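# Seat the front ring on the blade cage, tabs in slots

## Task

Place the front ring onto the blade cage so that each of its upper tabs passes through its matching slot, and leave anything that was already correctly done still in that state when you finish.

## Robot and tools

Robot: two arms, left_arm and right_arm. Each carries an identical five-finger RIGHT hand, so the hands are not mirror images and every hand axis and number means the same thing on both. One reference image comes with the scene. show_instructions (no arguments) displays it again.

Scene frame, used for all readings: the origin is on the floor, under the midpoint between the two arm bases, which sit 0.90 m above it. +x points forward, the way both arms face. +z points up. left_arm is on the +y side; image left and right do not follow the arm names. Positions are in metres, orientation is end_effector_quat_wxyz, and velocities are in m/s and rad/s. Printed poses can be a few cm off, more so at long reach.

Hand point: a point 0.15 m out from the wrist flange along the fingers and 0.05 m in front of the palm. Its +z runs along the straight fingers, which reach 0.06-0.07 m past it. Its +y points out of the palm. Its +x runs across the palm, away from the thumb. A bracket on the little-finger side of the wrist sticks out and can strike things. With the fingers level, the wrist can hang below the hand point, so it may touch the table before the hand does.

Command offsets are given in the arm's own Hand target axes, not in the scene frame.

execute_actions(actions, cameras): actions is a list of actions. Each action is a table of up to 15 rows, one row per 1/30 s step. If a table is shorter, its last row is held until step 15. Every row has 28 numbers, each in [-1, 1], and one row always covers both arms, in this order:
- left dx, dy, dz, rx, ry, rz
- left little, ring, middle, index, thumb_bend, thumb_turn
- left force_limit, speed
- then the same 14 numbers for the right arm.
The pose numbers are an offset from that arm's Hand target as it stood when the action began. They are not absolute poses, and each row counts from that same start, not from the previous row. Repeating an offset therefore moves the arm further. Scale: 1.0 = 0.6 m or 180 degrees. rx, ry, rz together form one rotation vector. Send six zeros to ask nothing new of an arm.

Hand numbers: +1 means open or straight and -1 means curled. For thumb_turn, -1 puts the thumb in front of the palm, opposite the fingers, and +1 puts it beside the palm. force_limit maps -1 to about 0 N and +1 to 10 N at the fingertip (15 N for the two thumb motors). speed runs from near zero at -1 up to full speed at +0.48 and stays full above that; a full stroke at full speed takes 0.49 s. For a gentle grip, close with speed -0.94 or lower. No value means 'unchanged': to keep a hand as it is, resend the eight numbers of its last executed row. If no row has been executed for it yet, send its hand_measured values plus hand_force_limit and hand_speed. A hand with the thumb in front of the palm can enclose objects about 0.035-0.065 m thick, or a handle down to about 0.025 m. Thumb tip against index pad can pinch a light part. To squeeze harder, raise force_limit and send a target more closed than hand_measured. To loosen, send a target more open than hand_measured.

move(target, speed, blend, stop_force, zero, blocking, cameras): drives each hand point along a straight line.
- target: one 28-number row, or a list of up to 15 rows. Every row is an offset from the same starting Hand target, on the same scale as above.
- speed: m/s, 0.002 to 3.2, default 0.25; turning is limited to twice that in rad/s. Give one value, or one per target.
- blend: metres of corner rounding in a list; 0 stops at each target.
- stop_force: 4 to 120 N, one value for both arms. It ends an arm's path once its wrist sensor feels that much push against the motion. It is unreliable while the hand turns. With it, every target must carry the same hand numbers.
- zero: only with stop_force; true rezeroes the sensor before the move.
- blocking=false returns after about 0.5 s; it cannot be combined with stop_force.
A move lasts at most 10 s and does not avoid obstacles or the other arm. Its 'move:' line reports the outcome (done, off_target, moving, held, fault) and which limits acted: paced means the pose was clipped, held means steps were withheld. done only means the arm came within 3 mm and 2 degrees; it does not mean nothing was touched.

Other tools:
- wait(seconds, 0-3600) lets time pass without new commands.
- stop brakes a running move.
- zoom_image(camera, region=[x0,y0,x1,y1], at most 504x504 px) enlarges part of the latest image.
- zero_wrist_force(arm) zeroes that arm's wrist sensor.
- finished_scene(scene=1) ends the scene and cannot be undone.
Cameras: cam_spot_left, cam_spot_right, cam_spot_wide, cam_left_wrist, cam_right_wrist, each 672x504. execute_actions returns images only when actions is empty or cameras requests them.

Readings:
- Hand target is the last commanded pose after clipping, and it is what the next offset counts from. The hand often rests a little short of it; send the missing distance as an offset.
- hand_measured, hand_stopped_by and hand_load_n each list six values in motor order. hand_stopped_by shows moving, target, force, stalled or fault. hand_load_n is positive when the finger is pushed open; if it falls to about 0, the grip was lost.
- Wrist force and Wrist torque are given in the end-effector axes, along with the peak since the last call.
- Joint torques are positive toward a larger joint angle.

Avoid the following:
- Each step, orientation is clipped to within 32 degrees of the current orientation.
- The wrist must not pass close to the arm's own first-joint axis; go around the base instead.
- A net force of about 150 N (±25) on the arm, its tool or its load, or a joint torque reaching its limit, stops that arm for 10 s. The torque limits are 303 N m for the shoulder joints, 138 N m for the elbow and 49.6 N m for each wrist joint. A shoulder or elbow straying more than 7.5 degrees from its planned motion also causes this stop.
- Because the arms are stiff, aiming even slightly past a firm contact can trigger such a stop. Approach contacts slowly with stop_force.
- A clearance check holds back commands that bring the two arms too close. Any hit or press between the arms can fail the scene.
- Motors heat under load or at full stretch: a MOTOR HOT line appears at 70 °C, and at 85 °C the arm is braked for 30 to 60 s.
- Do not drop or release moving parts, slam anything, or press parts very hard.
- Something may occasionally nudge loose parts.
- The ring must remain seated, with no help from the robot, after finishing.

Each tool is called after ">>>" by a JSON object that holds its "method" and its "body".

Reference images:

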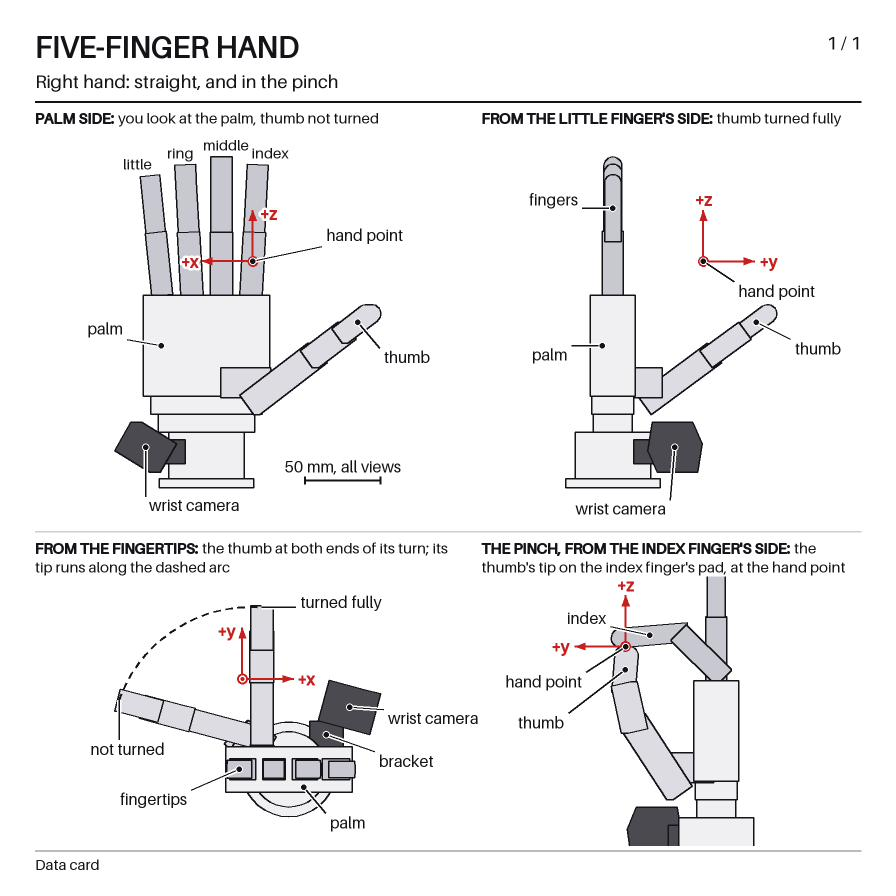

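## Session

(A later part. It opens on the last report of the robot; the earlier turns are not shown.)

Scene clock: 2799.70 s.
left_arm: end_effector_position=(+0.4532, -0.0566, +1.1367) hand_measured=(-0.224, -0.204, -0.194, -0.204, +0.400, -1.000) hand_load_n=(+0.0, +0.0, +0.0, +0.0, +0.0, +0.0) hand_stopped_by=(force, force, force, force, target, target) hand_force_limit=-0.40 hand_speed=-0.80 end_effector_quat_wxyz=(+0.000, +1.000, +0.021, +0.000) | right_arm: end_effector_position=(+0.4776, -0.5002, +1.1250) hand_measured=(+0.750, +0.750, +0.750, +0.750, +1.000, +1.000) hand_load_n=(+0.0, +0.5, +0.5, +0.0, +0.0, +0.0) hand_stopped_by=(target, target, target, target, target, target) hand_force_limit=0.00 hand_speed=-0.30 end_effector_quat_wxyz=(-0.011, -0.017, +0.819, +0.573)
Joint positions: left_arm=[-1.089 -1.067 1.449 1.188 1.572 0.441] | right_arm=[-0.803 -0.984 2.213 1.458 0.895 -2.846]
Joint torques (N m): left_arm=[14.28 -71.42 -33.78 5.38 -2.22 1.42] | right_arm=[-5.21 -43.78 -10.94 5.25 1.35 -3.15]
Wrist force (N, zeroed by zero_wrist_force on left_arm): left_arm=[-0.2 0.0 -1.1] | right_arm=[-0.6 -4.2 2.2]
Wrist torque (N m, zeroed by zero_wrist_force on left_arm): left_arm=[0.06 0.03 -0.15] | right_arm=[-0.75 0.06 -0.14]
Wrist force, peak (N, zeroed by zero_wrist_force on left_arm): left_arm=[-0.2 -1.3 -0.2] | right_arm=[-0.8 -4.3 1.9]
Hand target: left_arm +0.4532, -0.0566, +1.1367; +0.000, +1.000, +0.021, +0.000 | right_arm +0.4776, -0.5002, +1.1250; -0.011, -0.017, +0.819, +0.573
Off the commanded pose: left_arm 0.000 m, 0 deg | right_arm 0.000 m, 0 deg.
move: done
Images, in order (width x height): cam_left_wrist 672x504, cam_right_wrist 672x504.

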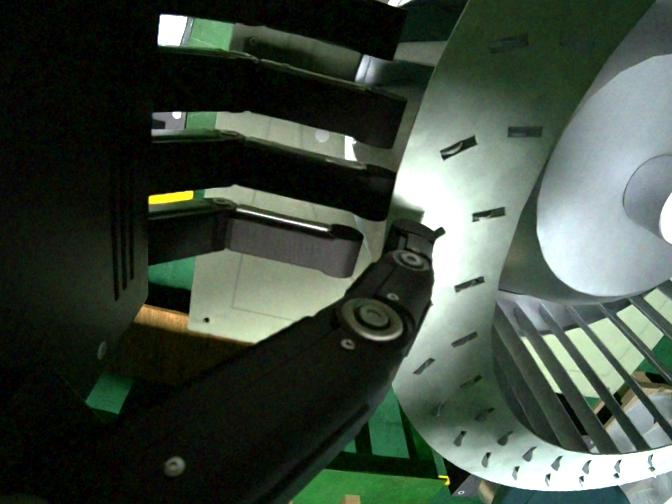

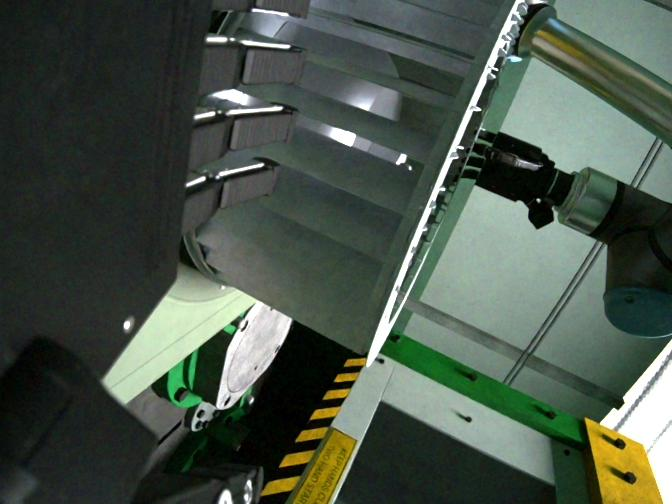

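>>> {"method": "move", "body": {"target": [0,-0.03,0,0,0,0,-0.4,-0.4,-0.4,-0.4,0.4,-1,-0.4,-0.8,0,0,0,0,0,0,0.75,0.75,0.75,0.75,1,1,0,-0.3], "speed": 0.008, "stop_force": 4, "cameras": ["cam_right_wrist","cam_left_wrist"]}}

>>> {"method": "zoom_image", "body": {"camera": "cam_right_wrist", "region": [440, 110, 540, 210]}}

>>> {"method": "zoom_image", "body": {"camera": "cam_left_wrist", "region": [380, 20, 560, 300]}}

Scene clock: 2831.43 s.
left_arm: end_effector_position=(+0.4525, -0.0385, +1.1367) hand_measured=(-0.224, -0.204, -0.194, -0.204, +0.400, -1.000) hand_load_n=(+0.0, +0.0, +0.0, +0.0, +0.0, +0.0) hand_stopped_by=(force, force, force, force, target, target) hand_force_limit=-0.40 hand_speed=-0.80 end_effector_quat_wxyz=(+0.000, +1.000, +0.021, +0.000) | right_arm: end_effector_position=(+0.4776, -0.5002, +1.1250) hand_measured=(+0.750, +0.750, +0.750, +0.750, +1.000, +1.000) hand_load_n=(-0.5, +0.0, +0.0, +0.0, +0.0, +0.0) hand_stopped_by=(target, target, target, target, target, target) hand_force_limit=0.00 hand_speed=-0.30 end_effector_quat_wxyz=(-0.011, -0.017, +0.819, +0.573)
Joint positions: left_arm=[-1.078 -1.088 1.483 1.177 1.572 0.452] | right_arm=[-0.803 -0.984 2.213 1.458 0.895 -2.846]
Joint torques (N m): left_arm=[-8.17 -70.56 -41.53 5.54 -2.27 -1.5] | right_arm=[-3.76 -41.36 -9.79 5.13 1.36 -3.13]
Wrist force (N, zeroed by zero_wrist_force on left_arm): left_arm=[-0.3 -0.3 -0.6] | right_arm=[-0.7 -3.7 2.1]
Wrist torque (N m, zeroed by zero_wrist_force on left_arm): left_arm=[-0.01 0.06 -0.17] | right_arm=[-0.68 0.09 -0.13]
Wrist force, peak (N, zeroed by zero_wrist_force on left_arm): left_arm=[0.2 -0.2 -1.5] | right_arm=[-0.3 -4.4 2.2]
Hand target: left_arm +0.4525, -0.0386, +1.1367; +0.000, +1.000, +0.021, +0.000 | right_arm +0.4776, -0.5002, +1.1250; -0.011, -0.017, +0.819, +0.573
Off the commanded pose: left_arm 0.000 m, 0 deg | right_arm 0.000 m, 0 deg.
move: done
Images, in order (width x height): cam_left_wrist 672x504, cam_right_wrist 672x504.

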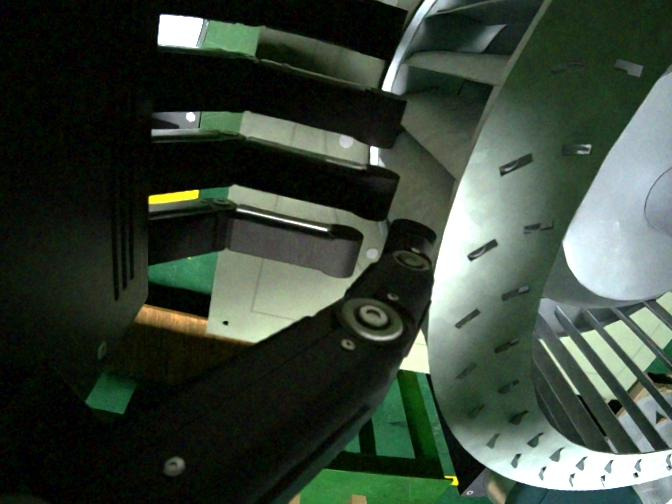

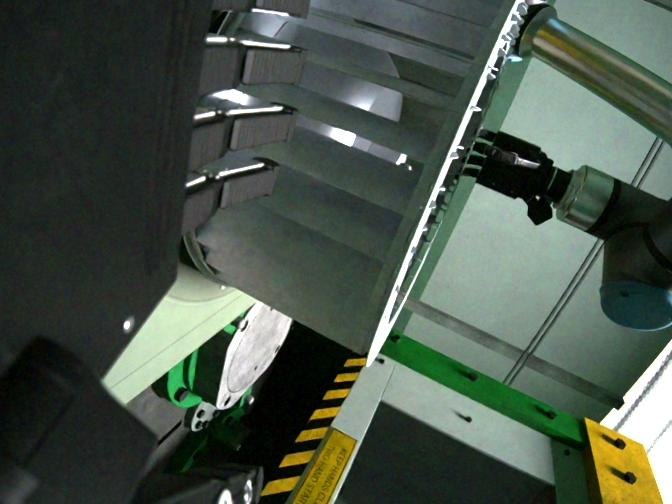

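Scaled by 5.040 from the camera's image (finer frame: 960x720).

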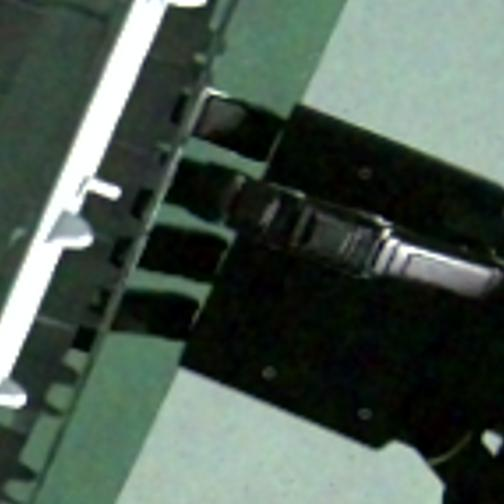

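Scaled by 1.800 from the camera's image (finer frame: 960x720).

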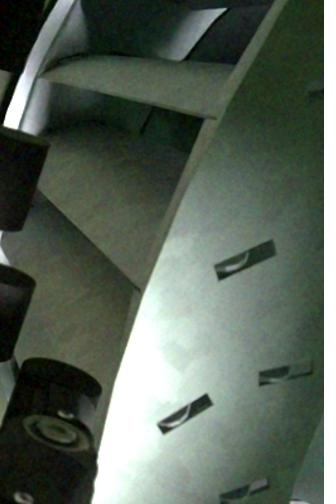

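>>> {"method": "move", "body": {"target": [[0,-0.05,0,0,0,0,-0.4,-0.4,-0.4,-0.4,0.4,-1,-0.4,-0.8,0,0,0,0,0,0,0.75,0.75,0.75,0.75,1,1,0,-0.3],[0,-0.15,-0.4,0,0,0,-0.4,-0.4,-0.4,-0.4,0.4,-1,-0.4,-0.8,0,0,0,0,0,0,0.75,0.75,0.75,0.75,1,1,0,-0.3]], "speed": [0.04,0.15], "cameras": ["cam_right_wrist","cam_left_wrist"]}}

Scene clock: 2846.83 s.
left_arm: end_effector_position=(+0.4490, +0.0515, +1.3767) hand_measured=(-0.224, -0.204, -0.194, -0.204, +0.400, -1.000) hand_load_n=(+0.0, +0.0, +0.0, +0.0, +0.0, +0.0) hand_stopped_by=(force, force, force, force, target, target) hand_force_limit=-0.40 hand_speed=-0.80 end_effector_quat_wxyz=(+0.000, +1.000, +0.021, +0.000) | right_arm: end_effector_position=(+0.4776, -0.5002, +1.1250) hand_measured=(+0.750, +0.750, +0.750, +0.750, +1.000, +1.000) hand_load_n=(+0.0, +0.0, +0.5, +0.0, +0.0, +0.0) hand_stopped_by=(target, target, target, target, target, target) hand_force_limit=0.00 hand_speed=-0.30 end_effector_quat_wxyz=(-0.011, -0.017, +0.819, +0.573)
Joint positions: left_arm=[-1.014 -1.286 1.329 1.528 1.571 0.516] | right_arm=[-0.803 -0.984 2.213 1.458 0.895 -2.846]
Joint torques (N m): left_arm=[-20.99 -57.32 -37.49 4.96 -2.36 -2.34] | right_arm=[-2.99 -42.92 -9.54 5.24 1.22 -2.94]
Wrist force (N, zeroed by zero_wrist_force on left_arm): left_arm=[-0.1 0.2 -0.6] | right_arm=[-0.6 -3.7 2.2]
Wrist torque (N m, zeroed by zero_wrist_force on left_arm): left_arm=[0.05 0.03 -0.09] | right_arm=[-0.69 0.07 -0.11]
Wrist force, peak (N, zeroed by zero_wrist_force on left_arm): left_arm=[-0.4 -0.3 -2.2] | right_arm=[-0.7 -4.3 2.1]
Hand target: left_arm +0.4489, +0.0514, +1.3767; +0.000, +1.000, +0.021, +0.000 | right_arm +0.4776, -0.5002, +1.1250; -0.011, -0.017, +0.819, +0.573
Off the commanded pose: left_arm 0.000 m, 0 deg | right_arm 0.000 m, 0 deg.
move: done
Images, in order (width x height): cam_left_wrist 672x504, cam_right_wrist 672x504.

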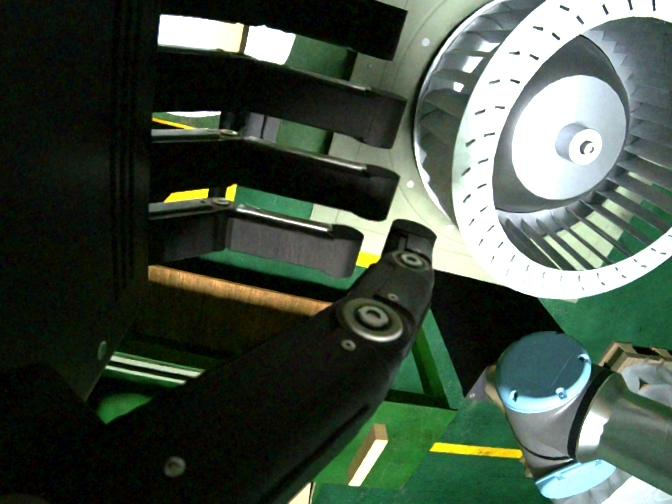

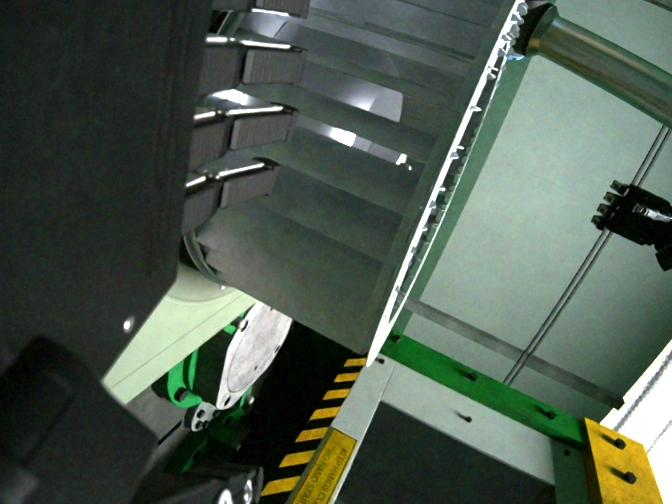

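>>> {"method": "zoom_image", "body": {"camera": "cam_right_wrist", "region": [400, 0, 560, 260]}}

>>> {"method": "zoom_image", "body": {"camera": "cam_left_wrist", "region": [400, 0, 672, 300]}}

Scaled by 1.938 from the camera's image (finer frame: 960x720).

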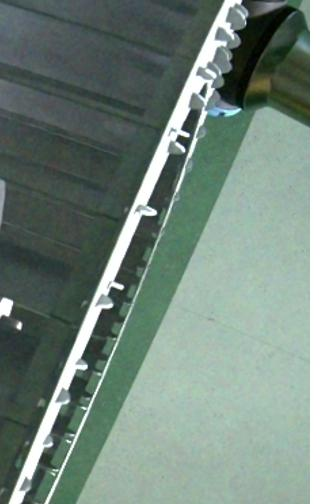

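Scaled by 1.680 from the camera's image (finer frame: 960x720).

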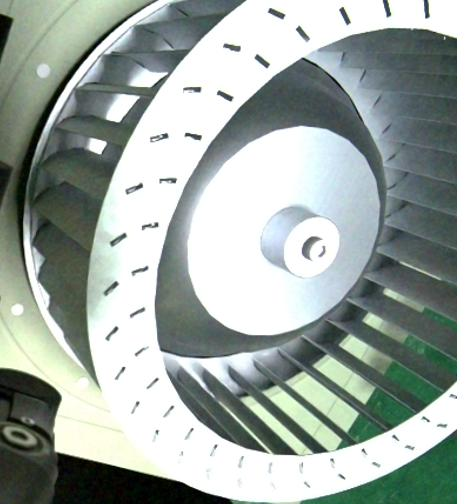

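>>> {"method": "move", "body": {"target": [[-0.035,-0.168,0,0,0,0,-0.4,-0.4,-0.4,-0.4,0.4,-1,-0.4,-0.8,0.0027,0.173,-0.134,0,0,0,0.75,0.75,0.75,0.75,1,1,0,-0.3],[-0.07,-0.336,0,0,0,0,-0.4,-0.4,-0.4,-0.4,0.4,-1,-0.4,-0.8,0.1292,0.3072,-0.1063,0.3771,0.1282,0.1061,0.75,0.75,0.75,0.75,1,1,0,-0.3]], "speed": 0.15, "blend": 0.02, "cameras": []}}

>>> {"method": "move", "body": {"target": [0,0,0,0,0,0,-0.4,-0.4,-0.4,-0.4,0.4,-1,-0.4,-0.8,-0.2010,0.6333,-0.0124,0,0,0,0.75,0.75,0.75,0.75,1,1,0,-0.3], "speed": 0.12, "cameras": ["cam_right_wrist"]}}

Scene clock: 2880.40 s.
left_arm: end_effector_position=(+0.3987, +0.2512, +1.3767) hand_measured=(-0.224, -0.204, -0.194, -0.204, +0.400, -1.000) hand_load_n=(+0.0, +0.0, +0.0, +0.0, +0.0, +0.0) hand_stopped_by=(force, force, force, force, target, target) hand_force_limit=-0.40 hand_speed=-0.80 end_effector_quat_wxyz=(+0.000, +1.000, +0.021, +0.000) | right_arm: end_effector_position=(+0.3998, -0.5000, +1.3200) hand_measured=(+0.750, +0.750, +0.750, +0.750, +1.000, +1.000) hand_load_n=(+0.5, +0.0, +0.0, +0.0, +0.0, +0.0) hand_stopped_by=(target, target, target, target, target, target) hand_force_limit=0.00 hand_speed=-0.30 end_effector_quat_wxyz=(-0.242, +0.000, +0.970, +0.000)
Joint positions: left_arm=[-0.871 -1.559 1.646 1.484 1.571 0.658] | right_arm=[-0.378 -1.521 1.834 1.719 1.744 -1.908]
Joint torques (N m): left_arm=[-17.94 -31.19 -44.16 2.25 -2.91 -2.31] | right_arm=[-7.54 -24.49 -26.19 1.41 -1.33 -1.73]
Wrist force (N, zeroed by zero_wrist_force on left_arm): left_arm=[-0.3 0.0 -0.8] | right_arm=[-1.5 -1.7 2.7]
Wrist torque (N m, zeroed by zero_wrist_force on left_arm): left_arm=[0.05 0.05 -0.13] | right_arm=[-0.44 0.15 -0.08]
Wrist force, peak (N, zeroed by zero_wrist_force on left_arm): left_arm=[-0.4 1.6 -0.7] | right_arm=[-0.2 -5.2 3.0]
Hand target: left_arm +0.3987, +0.2511, +1.3767; +0.000, +1.000, +0.021, +0.000 | right_arm +0.3998, -0.5001, +1.3199; -0.242, +0.000, +0.970, +0.000
Off the commanded pose: left_arm 0.000 m, 0 deg | right_arm 0.000 m, 0 deg.
move: done

Scene clock: 2884.07 s.
left_arm: end_effector_position=(+0.3987, +0.2511, +1.3767) hand_measured=(-0.224, -0.204, -0.194, -0.204, +0.400, -1.000) hand_load_n=(+0.5, +0.0, +0.0, +0.5, +0.0, +0.0) hand_stopped_by=(force, force, force, force, target, target) hand_force_limit=-0.40 hand_speed=-0.80 end_effector_quat_wxyz=(+0.000, +1.000, +0.021, +0.000) | right_arm: end_effector_position=(+0.5100, -0.1201, +1.2701) hand_measured=(+0.750, +0.750, +0.750, +0.750, +1.000, +1.000) hand_load_n=(+0.0, +0.0, +0.0, +0.0, +0.0, +0.0) hand_stopped_by=(target, target, target, target, target, target) hand_force_limit=0.00 hand_speed=-0.30 end_effector_quat_wxyz=(-0.242, +0.000, +0.970, +0.000)
Joint positions: left_arm=[-0.872 -1.559 1.646 1.484 1.571 0.658] | right_arm=[0.299 -1.146 1.454 1.734 1.431 -1.305]
Joint torques (N m): left_arm=[-19.84 -29.89 -45.14 3.53 -1.49 -2.24] | right_arm=[-16.12 -81.86 -26.08 3.57 2.51 -3.74]
Wrist force (N, zeroed by zero_wrist_force on left_arm): left_arm=[-0.5 0.1 -1.1] | right_arm=[-1.9 -1.8 2.7]
Wrist torque (N m, zeroed by zero_wrist_force on left_arm): left_arm=[0.07 0.09 -0.11] | right_arm=[-0.47 0.19 -0.10]
Wrist force, peak (N, zeroed by zero_wrist_force on left_arm): left_arm=[-0.6 -0.4 -1.6] | right_arm=[-2.2 -2.3 3.0]
Hand target: left_arm +0.3987, +0.2511, +1.3767; +0.000, +1.000, +0.021, +0.000 | right_arm +0.5101, -0.1202, +1.2701; -0.242, +0.000, +0.970, +0.000
Off the commanded pose: left_arm 0.000 m, 0 deg | right_arm 0.000 m, 0 deg.
move: done

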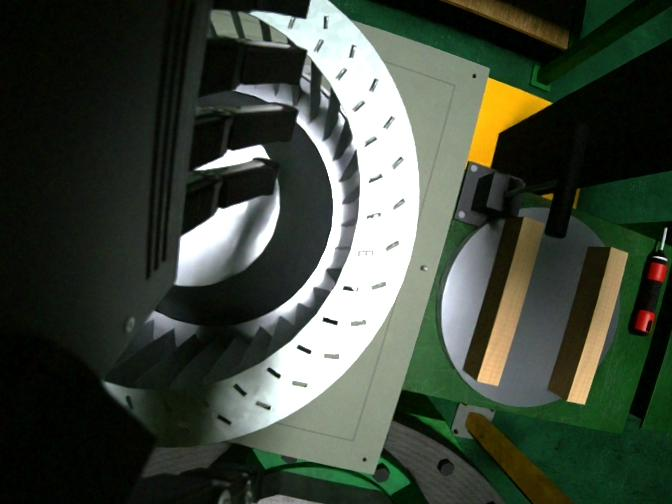

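>>> {"method": "zoom_image", "body": {"camera": "cam_right_wrist", "region": [330, 100, 430, 175]}}

>>> {"method": "zoom_image", "body": {"camera": "cam_right_wrist", "region": [330, 165, 430, 240]}}

>>> {"method": "zoom_image", "body": {"camera": "cam_right_wrist", "region": [330, 235, 430, 310]}}

>>> {"method": "zoom_image", "body": {"camera": "cam_right_wrist", "region": [280, 300, 380, 375]}}

>>> {"method": "zoom_image", "body": {"camera": "cam_right_wrist", "region": [220, 350, 320, 425]}}

>>> {"method": "zoom_image", "body": {"camera": "cam_right_wrist", "region": [300, 30, 400, 105]}}

Scaled by 5.040 from the camera's image (finer frame: 960x720).

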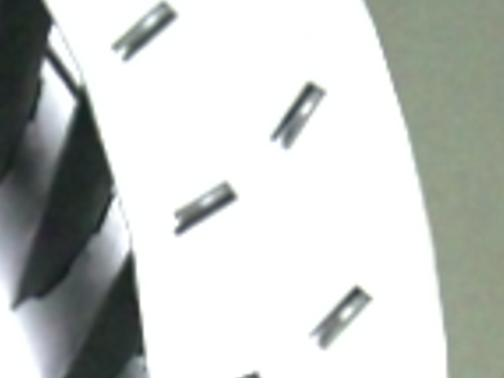

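Scaled by 5.040 from the camera's image (finer frame: 960x720).

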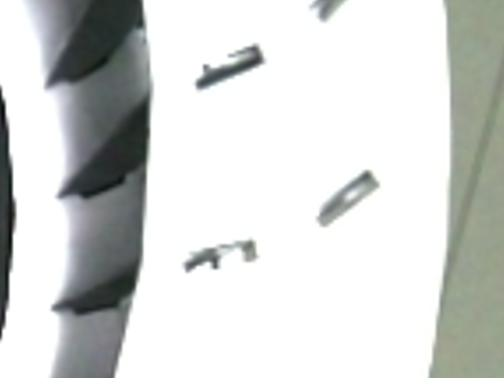

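Scaled by 5.040 from the camera's image (finer frame: 960x720).

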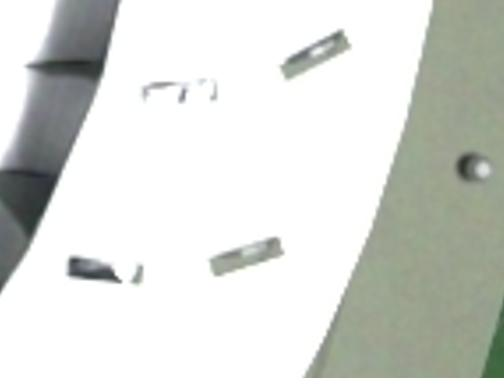

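Scaled by 5.040 from the camera's image (finer frame: 960x720).

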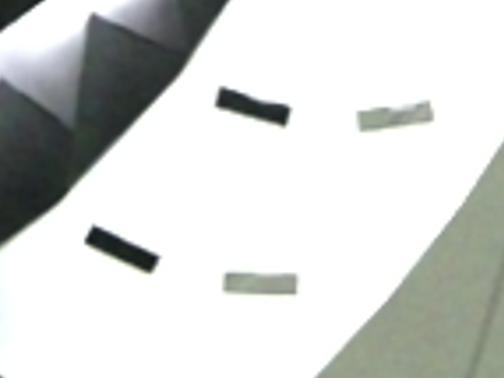

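Scaled by 5.040 from the camera's image (finer frame: 960x720).

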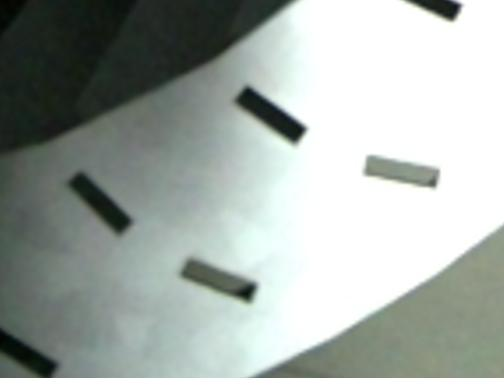

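Scaled by 5.040 from the camera's image (finer frame: 960x720).

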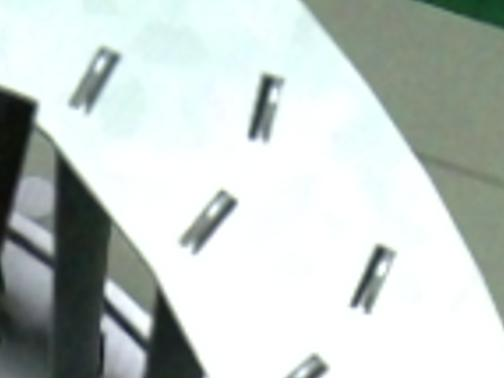

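>>> {"method": "move", "body": {"target": [0,0,0,0,0,0,-0.4,-0.4,-0.4,-0.4,0.4,-1,-0.4,-0.8,-0.1118,-0.0333,-0.0027,0,0,0,0.75,0.75,0.75,0.75,1,1,0,-0.3], "speed": 0.1, "cameras": ["cam_right_wrist"]}}

>>> {"method": "zoom_image", "body": {"camera": "cam_right_wrist", "region": [340, 120, 440, 195]}}

>>> {"method": "zoom_image", "body": {"camera": "cam_right_wrist", "region": [340, 190, 440, 265]}}

>>> {"method": "zoom_image", "body": {"camera": "cam_right_wrist", "region": [270, 220, 370, 295]}}

>>> {"method": "zoom_image", "body": {"camera": "cam_right_wrist", "region": [200, 260, 300, 335]}}

Scene clock: 2914.47 s.
left_arm: end_effector_position=(+0.3987, +0.2511, +1.3767) hand_measured=(-0.224, -0.204, -0.194, -0.204, +0.400, -1.000) hand_load_n=(+0.0, +0.0, +0.0, +0.5, +0.0, +0.0) hand_stopped_by=(force, force, force, force, target, target) hand_force_limit=-0.40 hand_speed=-0.80 end_effector_quat_wxyz=(+0.000, +1.000, +0.021, +0.000) | right_arm: end_effector_position=(+0.5702, -0.1403, +1.2399) hand_measured=(+0.750, +0.750, +0.750, +0.750, +1.000, +1.000) hand_load_n=(+0.0, +0.0, +0.0, +0.0, -0.5, +0.0) hand_stopped_by=(target, target, target, target, target, target) hand_force_limit=0.00 hand_speed=-0.30 end_effector_quat_wxyz=(-0.242, +0.000, +0.970, +0.000) end_effector_velocity=(-0.004, +0.001, +0.002) end_effector_angular_velocity=(+0.000, +0.000, -0.001)
Joint positions: left_arm=[-0.872 -1.559 1.646 1.484 1.571 0.658] | right_arm=[0.248 -1.063 1.384 1.725 1.454 -1.35]
Joint velocities: left_arm=[within noise] | right_arm=[0.003 -0.006 0.006 0 -0.001 0.004]
Joint torques (N m): left_arm=[-18.38 -30.96 -42.75 5.12 1.88 -1.77] | right_arm=[16.46 -87.59 -24.29 5.65 -2.4 3.45]
Wrist force (N, zeroed by zero_wrist_force on left_arm): left_arm=[-0.3 -0.2 -0.7] | right_arm=[-2.0 -1.6 2.9]
Wrist torque (N m, zeroed by zero_wrist_force on left_arm): left_arm=[0.01 0.04 -0.10] | right_arm=[-0.47 0.19 -0.12]
Wrist force, peak (N, zeroed by zero_wrist_force on left_arm): left_arm=[-0.3 -0.1 -1.7] | right_arm=[-2.9 -2.3 2.9]
Hand target: left_arm +0.3987, +0.2511, +1.3767; +0.000, +1.000, +0.021, +0.000 | right_arm +0.5700, -0.1402, +1.2399; -0.242, +0.000, +0.970, +0.000
Off the commanded pose: left_arm 0.000 m, 0 deg | right_arm 0.000 m, 0 deg.
move: done

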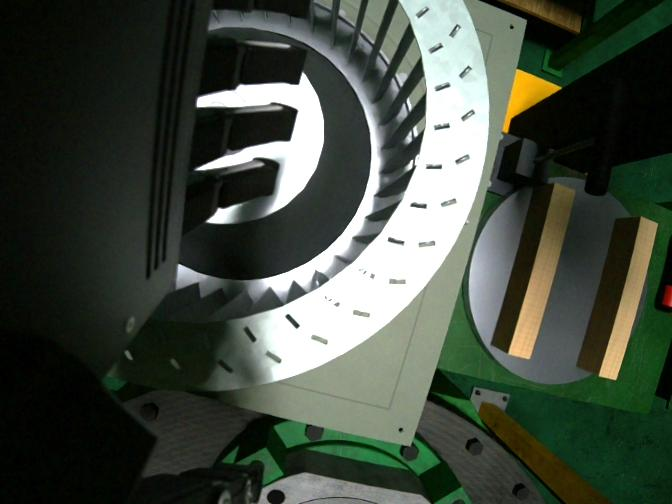

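Scaled by 5.040 from the camera's image (finer frame: 960x720).

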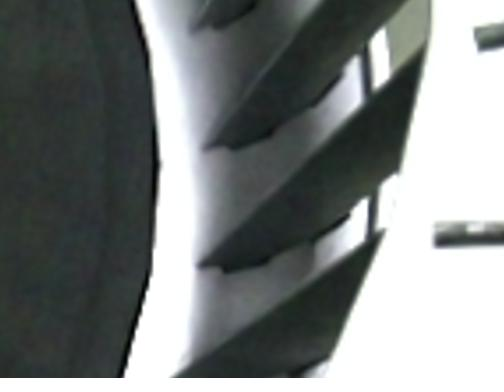

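Scaled by 5.040 from the camera's image (finer frame: 960x720).

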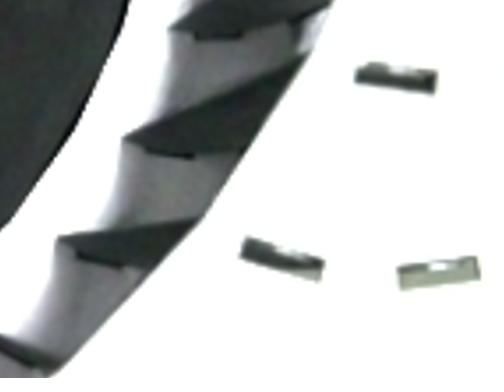

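Scaled by 5.040 from the camera's image (finer frame: 960x720).

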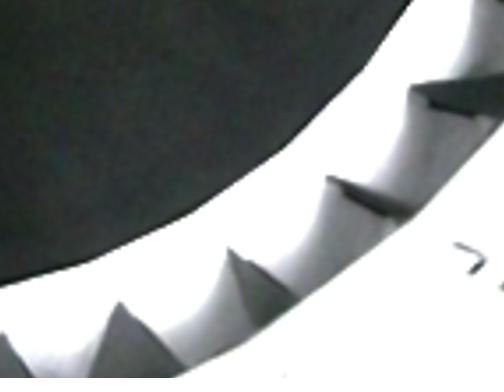

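Scaled by 5.040 from the camera's image (finer frame: 960x720).

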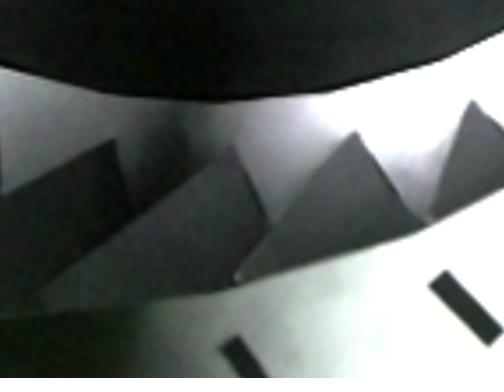

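>>> {"method": "zoom_image", "body": {"camera": "cam_right_wrist", "region": [400, 100, 500, 175]}}

>>> {"method": "zoom_image", "body": {"camera": "cam_right_wrist", "region": [370, 180, 470, 255]}}

>>> {"method": "zoom_image", "body": {"camera": "cam_right_wrist", "region": [340, 245, 440, 320]}}

>>> {"method": "zoom_image", "body": {"camera": "cam_right_wrist", "region": [270, 280, 370, 355]}}

>>> {"method": "zoom_image", "body": {"camera": "cam_right_wrist", "region": [200, 310, 300, 385]}}

Scaled by 5.040 from the camera's image (finer frame: 960x720).

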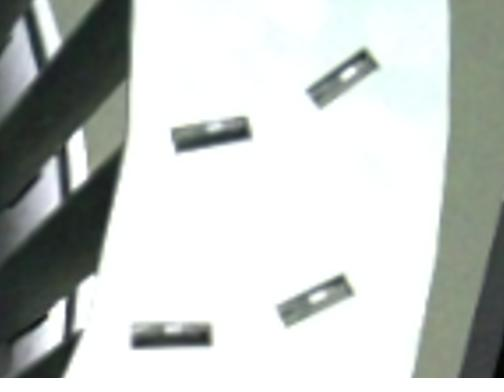

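Scaled by 5.040 from the camera's image (finer frame: 960x720).

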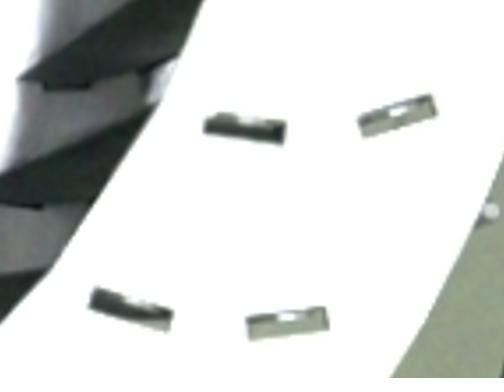

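Scaled by 5.040 from the camera's image (finer frame: 960x720).

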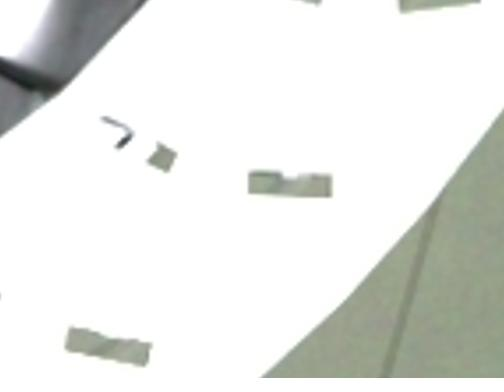

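Scaled by 5.040 from the camera's image (finer frame: 960x720).

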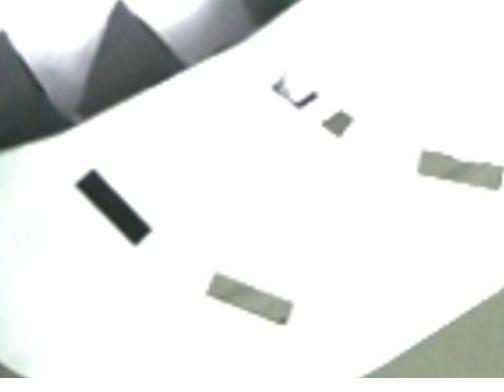

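Scaled by 5.040 from the camera's image (finer frame: 960x720).

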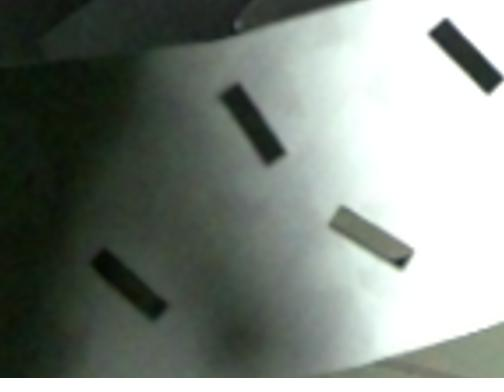

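>>> {"method": "move", "body": {"target": [0,0,0,0,0,0,-0.4,-0.4,-0.4,-0.4,0.4,-1,-0.4,-0.8,0.1207,0.1467,0.0641,0,0,0,0.75,0.75,0.75,0.75,1,1,0,-0.3], "speed": 0.1, "cameras": ["cam_right_wrist"]}}

>>> {"method": "zoom_image", "body": {"camera": "cam_right_wrist", "region": [210, 140, 350, 245]}}

>>> {"method": "zoom_image", "body": {"camera": "cam_right_wrist", "region": [210, 230, 350, 335]}}

Scene clock: 2986.90 s.
left_arm: end_effector_position=(+0.3987, +0.2511, +1.3767) hand_measured=(-0.224, -0.204, -0.194, -0.204, +0.400, -1.000) hand_load_n=(+0.0, +0.0, +0.0, +0.5, -0.5, +0.0) hand_stopped_by=(force, force, force, force, target, target) hand_force_limit=-0.40 hand_speed=-0.80 end_effector_quat_wxyz=(+0.000, +1.000, +0.021, +0.000) | right_arm: end_effector_position=(+0.4880, -0.0520, +1.2401) hand_measured=(+0.750, +0.750, +0.750, +0.750, +1.000, +1.000) hand_load_n=(+0.0, +0.0, +0.0, +0.0, +0.0, +0.0) hand_stopped_by=(target, target, target, target, target, target) hand_force_limit=0.00 hand_speed=-0.30 end_effector_quat_wxyz=(-0.242, +0.000, +0.970, +0.001)
Joint positions: left_arm=[-0.872 -1.559 1.646 1.484 1.571 0.658] | right_arm=[0.401 -1.099 1.435 1.69 1.385 -1.212]
Joint torques (N m): left_arm=[-19.38 -32.09 -38.68 5.18 1.87 0.29] | right_arm=[-18.45 -57.67 -43.52 6.65 2.23 -3.49]
Wrist force (N, zeroed by zero_wrist_force on left_arm): left_arm=[-0.1 0.1 -0.6] | right_arm=[-2.3 -2.2 2.8]
Wrist torque (N m, zeroed by zero_wrist_force on left_arm): left_arm=[0.04 0.02 -0.08] | right_arm=[-0.52 0.25 -0.14]
Wrist force, peak (N, zeroed by zero_wrist_force on left_arm): left_arm=[-0.2 0.0 -1.7] | right_arm=[-2.3 -2.1 3.1]
Hand target: left_arm +0.3987, +0.2511, +1.3767; +0.000, +1.000, +0.021, +0.000 | right_arm +0.4881, -0.0521, +1.2401; -0.242, +0.000, +0.970, +0.000
Off the commanded pose: left_arm 0.000 m, 0 deg | right_arm 0.000 m, 0 deg.
move: done

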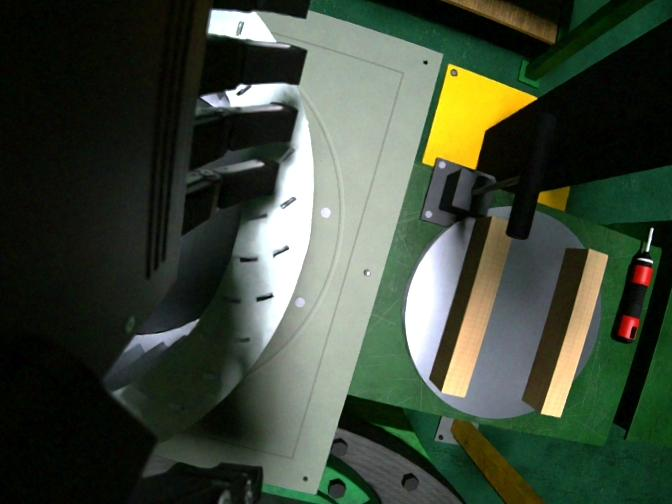

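Scaled by 3.600 from the camera's image (finer frame: 960x720).

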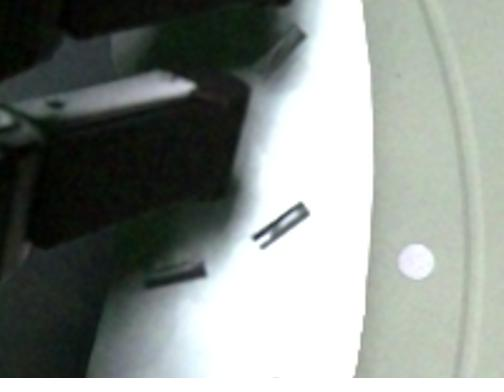

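Scaled by 3.600 from the camera's image (finer frame: 960x720).

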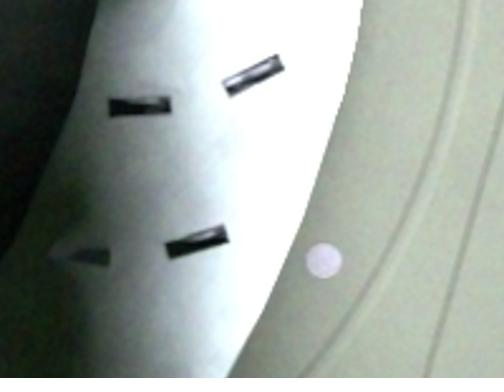

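>>> {"method": "move", "body": {"target": [0,0,0,0,0,0,-0.4,-0.4,-0.4,-0.4,0.4,-1,-0.4,-0.8,-0.2384,-0.3133,-0.1266,0,0,0,0.75,0.75,0.75,0.75,1,1,0,-0.3], "speed": 0.1, "cameras": ["cam_right_wrist"]}}

>>> {"method": "zoom_image", "body": {"camera": "cam_right_wrist", "region": [220, 140, 360, 245]}}

>>> {"method": "zoom_image", "body": {"camera": "cam_right_wrist", "region": [340, 140, 480, 245]}}

Scene clock: 3007.20 s.
left_arm: end_effector_position=(+0.3987, +0.2511, +1.3767) hand_measured=(-0.224, -0.204, -0.194, -0.204, +0.400, -1.000) hand_load_n=(+0.0, +0.0, +0.0, +0.0, +0.0, +0.0) hand_stopped_by=(force, force, force, force, target, target) hand_force_limit=-0.40 hand_speed=-0.80 end_effector_quat_wxyz=(+0.000, +1.000, +0.021, +0.000) | right_arm: end_effector_position=(+0.6500, -0.2404, +1.2398) hand_measured=(+0.750, +0.750, +0.750, +0.750, +1.000, +1.000) hand_load_n=(+0.0, +0.0, +0.0, +0.0, +0.0, +0.0) hand_stopped_by=(target, target, target, target, target, target) hand_force_limit=0.00 hand_speed=-0.30 end_effector_quat_wxyz=(-0.242, +0.000, +0.970, +0.000) end_effector_velocity=(-0.003, +0.003, +0.000) end_effector_angular_velocity=(-0.001, +0.001, -0.002)
Joint positions: left_arm=[-0.872 -1.559 1.646 1.484 1.571 0.658] | right_arm=[0.099 -1.006 1.298 1.766 1.524 -1.483]
Joint velocities: left_arm=[within noise] | right_arm=[0.005 -0.003 0.005 -0.002 -0.002 0.006]
Joint torques (N m): left_arm=[-17.6 -32.24 -37.58 5.38 1.83 0.28] | right_arm=[15.68 -89.09 -25.17 2.61 -2.84 3.28]
Wrist force (N, zeroed by zero_wrist_force on left_arm): left_arm=[-0.7 0.0 -1.0] | right_arm=[-1.9 -1.8 2.6]
Wrist torque (N m, zeroed by zero_wrist_force on left_arm): left_arm=[0.05 0.12 -0.12] | right_arm=[-0.47 0.21 -0.22]
Wrist force, peak (N, zeroed by zero_wrist_force on left_arm): left_arm=[-0.3 0.2 -1.8] | right_arm=[-2.4 -2.8 2.7]
Hand target: left_arm +0.3987, +0.2511, +1.3767; +0.000, +1.000, +0.021, +0.000 | right_arm +0.6499, -0.2402, +1.2398; -0.242, +0.000, +0.970, +0.000
Off the commanded pose: left_arm 0.000 m, 0 deg | right_arm 0.000 m, 0 deg.
move: done

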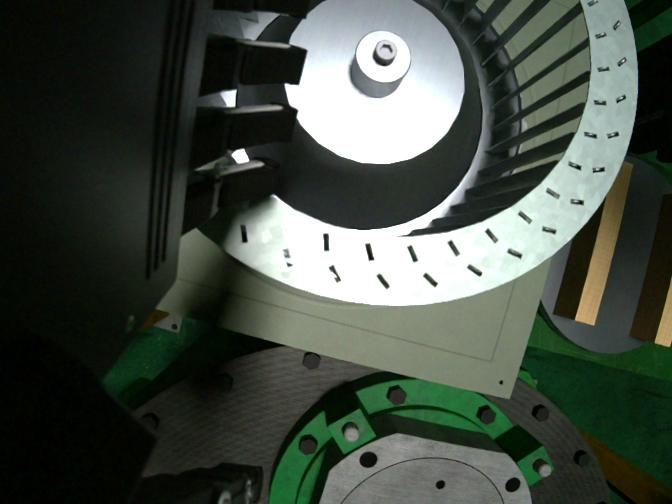

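Scaled by 3.600 from the camera's image (finer frame: 960x720).

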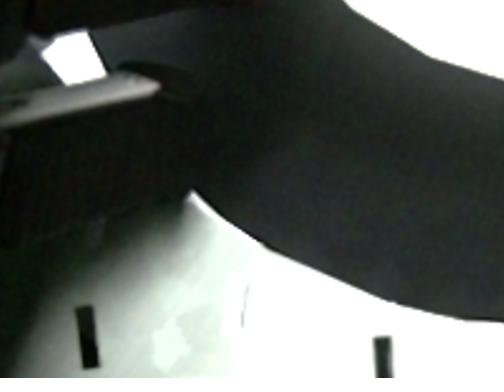

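Scaled by 3.600 from the camera's image (finer frame: 960x720).

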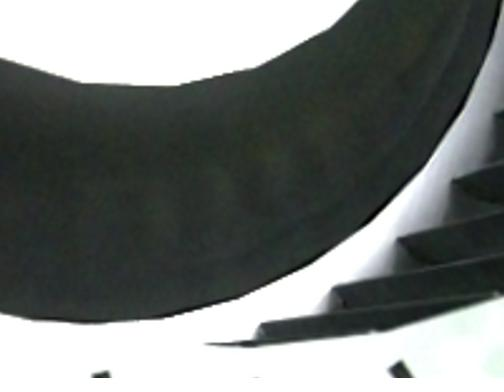

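>>> {"method": "zoom_image", "body": {"camera": "cam_right_wrist", "region": [230, 215, 330, 290]}}

>>> {"method": "zoom_image", "body": {"camera": "cam_right_wrist", "region": [310, 225, 410, 300]}}

>>> {"method": "zoom_image", "body": {"camera": "cam_right_wrist", "region": [400, 225, 500, 300]}}

>>> {"method": "zoom_image", "body": {"camera": "cam_right_wrist", "region": [480, 170, 600, 260]}}

>>> {"method": "zoom_image", "body": {"camera": "cam_right_wrist", "region": [560, 30, 660, 180]}}

Scaled by 5.040 from the camera's image (finer frame: 960x720).

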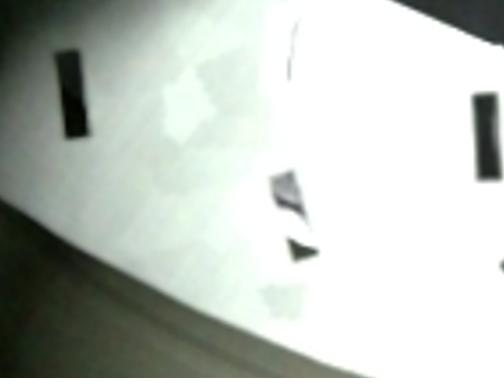

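Scaled by 5.040 from the camera's image (finer frame: 960x720).

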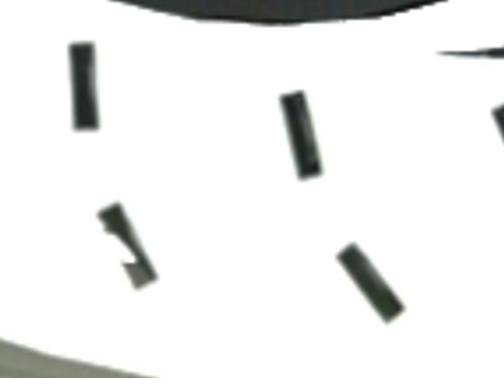

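Scaled by 5.040 from the camera's image (finer frame: 960x720).

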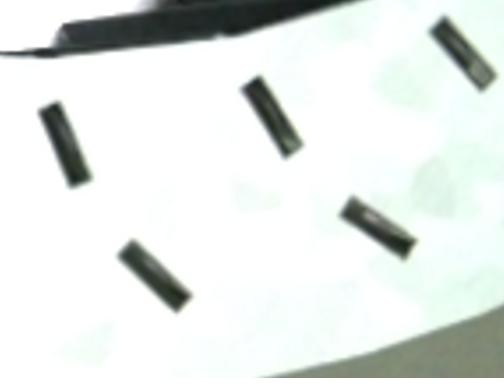

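Scaled by 4.200 from the camera's image (finer frame: 960x720).

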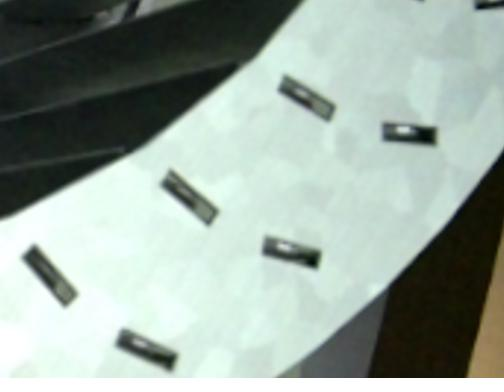

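Scaled by 3.360 from the camera's image (finer frame: 960x720).

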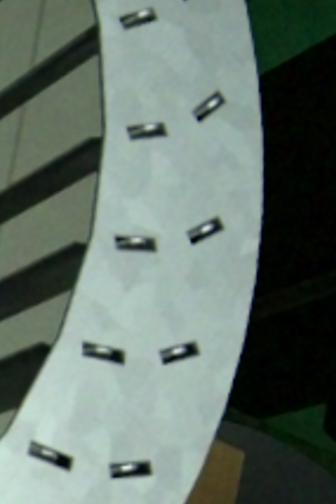

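>>> {"method": "move", "body": {"target": [[0,0,0,0,0,0,1,1,1,1,1,1,0,-0.3,0.2833,-0.35,-0.0005,0,0,0,0.75,0.75,0.75,0.75,1,1,0,-0.3],[0,0,0,0,0,0,1,1,1,1,1,1,0,-0.3,0.261,-0.5,0.1197,-0.3771,-0.1282,-0.1061,0.75,0.75,0.75,0.75,1,1,0,-0.3],[0,0,0,0,0,0,1,1,1,1,1,1,0,-0.3,0.1633,-0.4333,0.3037,-0.3771,-0.1282,-0.1061,0.75,0.75,0.75,0.75,1,1,0,-0.3]], "speed": 0.12, "blend": 0.02, "cameras": ["cam_right_wrist"]}}

>>> {"method": "zoom_image", "body": {"camera": "cam_right_wrist", "region": [350, 0, 560, 370]}}

Scene clock: 3072.30 s.
left_arm: end_effector_position=(+0.3987, +0.2511, +1.3767) hand_measured=(+1.000, +1.000, +1.000, +1.000, +1.000, +1.000) hand_load_n=(+0.0, +0.0, +0.0, +0.0, -0.5, +0.0) hand_stopped_by=(target, target, target, target, target, target) hand_force_limit=0.00 hand_speed=-0.30 end_effector_quat_wxyz=(+0.000, +1.000, +0.021, +0.000) | right_arm: end_effector_position=(+0.4775, -0.4998, +1.1249) hand_measured=(+0.750, +0.750, +0.750, +0.750, +1.000, +1.000) hand_load_n=(+0.0, +0.0, +0.0, +0.0, +0.0, +0.0) hand_stopped_by=(target, target, target, target, target, target) hand_force_limit=0.00 hand_speed=-0.30 end_effector_quat_wxyz=(-0.011, -0.017, +0.819, +0.573)
Joint positions: left_arm=[-0.872 -1.559 1.646 1.484 1.571 0.658] | right_arm=[-0.802 -0.984 2.213 1.457 0.894 -2.846]
Joint torques (N m): left_arm=[-15.82 -34.14 -33.88 5.38 1.87 0] | right_arm=[-18.85 -49.46 -19.23 4.01 2.2 -3.2]
Wrist force (N, zeroed by zero_wrist_force on left_arm): left_arm=[-0.5 0.1 -0.8] | right_arm=[-0.4 -3.7 2.2]
Wrist torque (N m, zeroed by zero_wrist_force on left_arm): left_arm=[0.04 0.10 -0.11] | right_arm=[-0.68 0.04 -0.13]
Wrist force, peak (N, zeroed by zero_wrist_force on left_arm): left_arm=[-0.4 -0.4 -1.7] | right_arm=[-0.5 -4.7 2.8]
Hand target: left_arm +0.3987, +0.2511, +1.3767; +0.000, +1.000, +0.021, +0.000 | right_arm +0.4775, -0.5000, +1.1248; -0.011, -0.017, +0.819, +0.573
Off the commanded pose: left_arm 0.000 m, 0 deg | right_arm 0.000 m, 0 deg.
move: done; blend cut to 0 m at target 1

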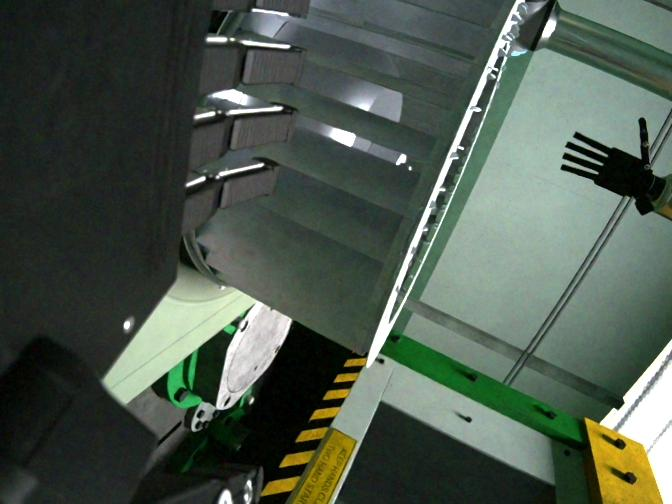

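Scaled by 1.362 from the camera's image (finer frame: 960x720).

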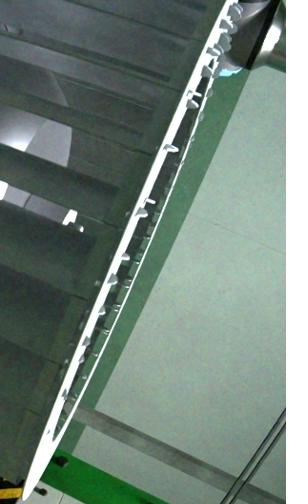

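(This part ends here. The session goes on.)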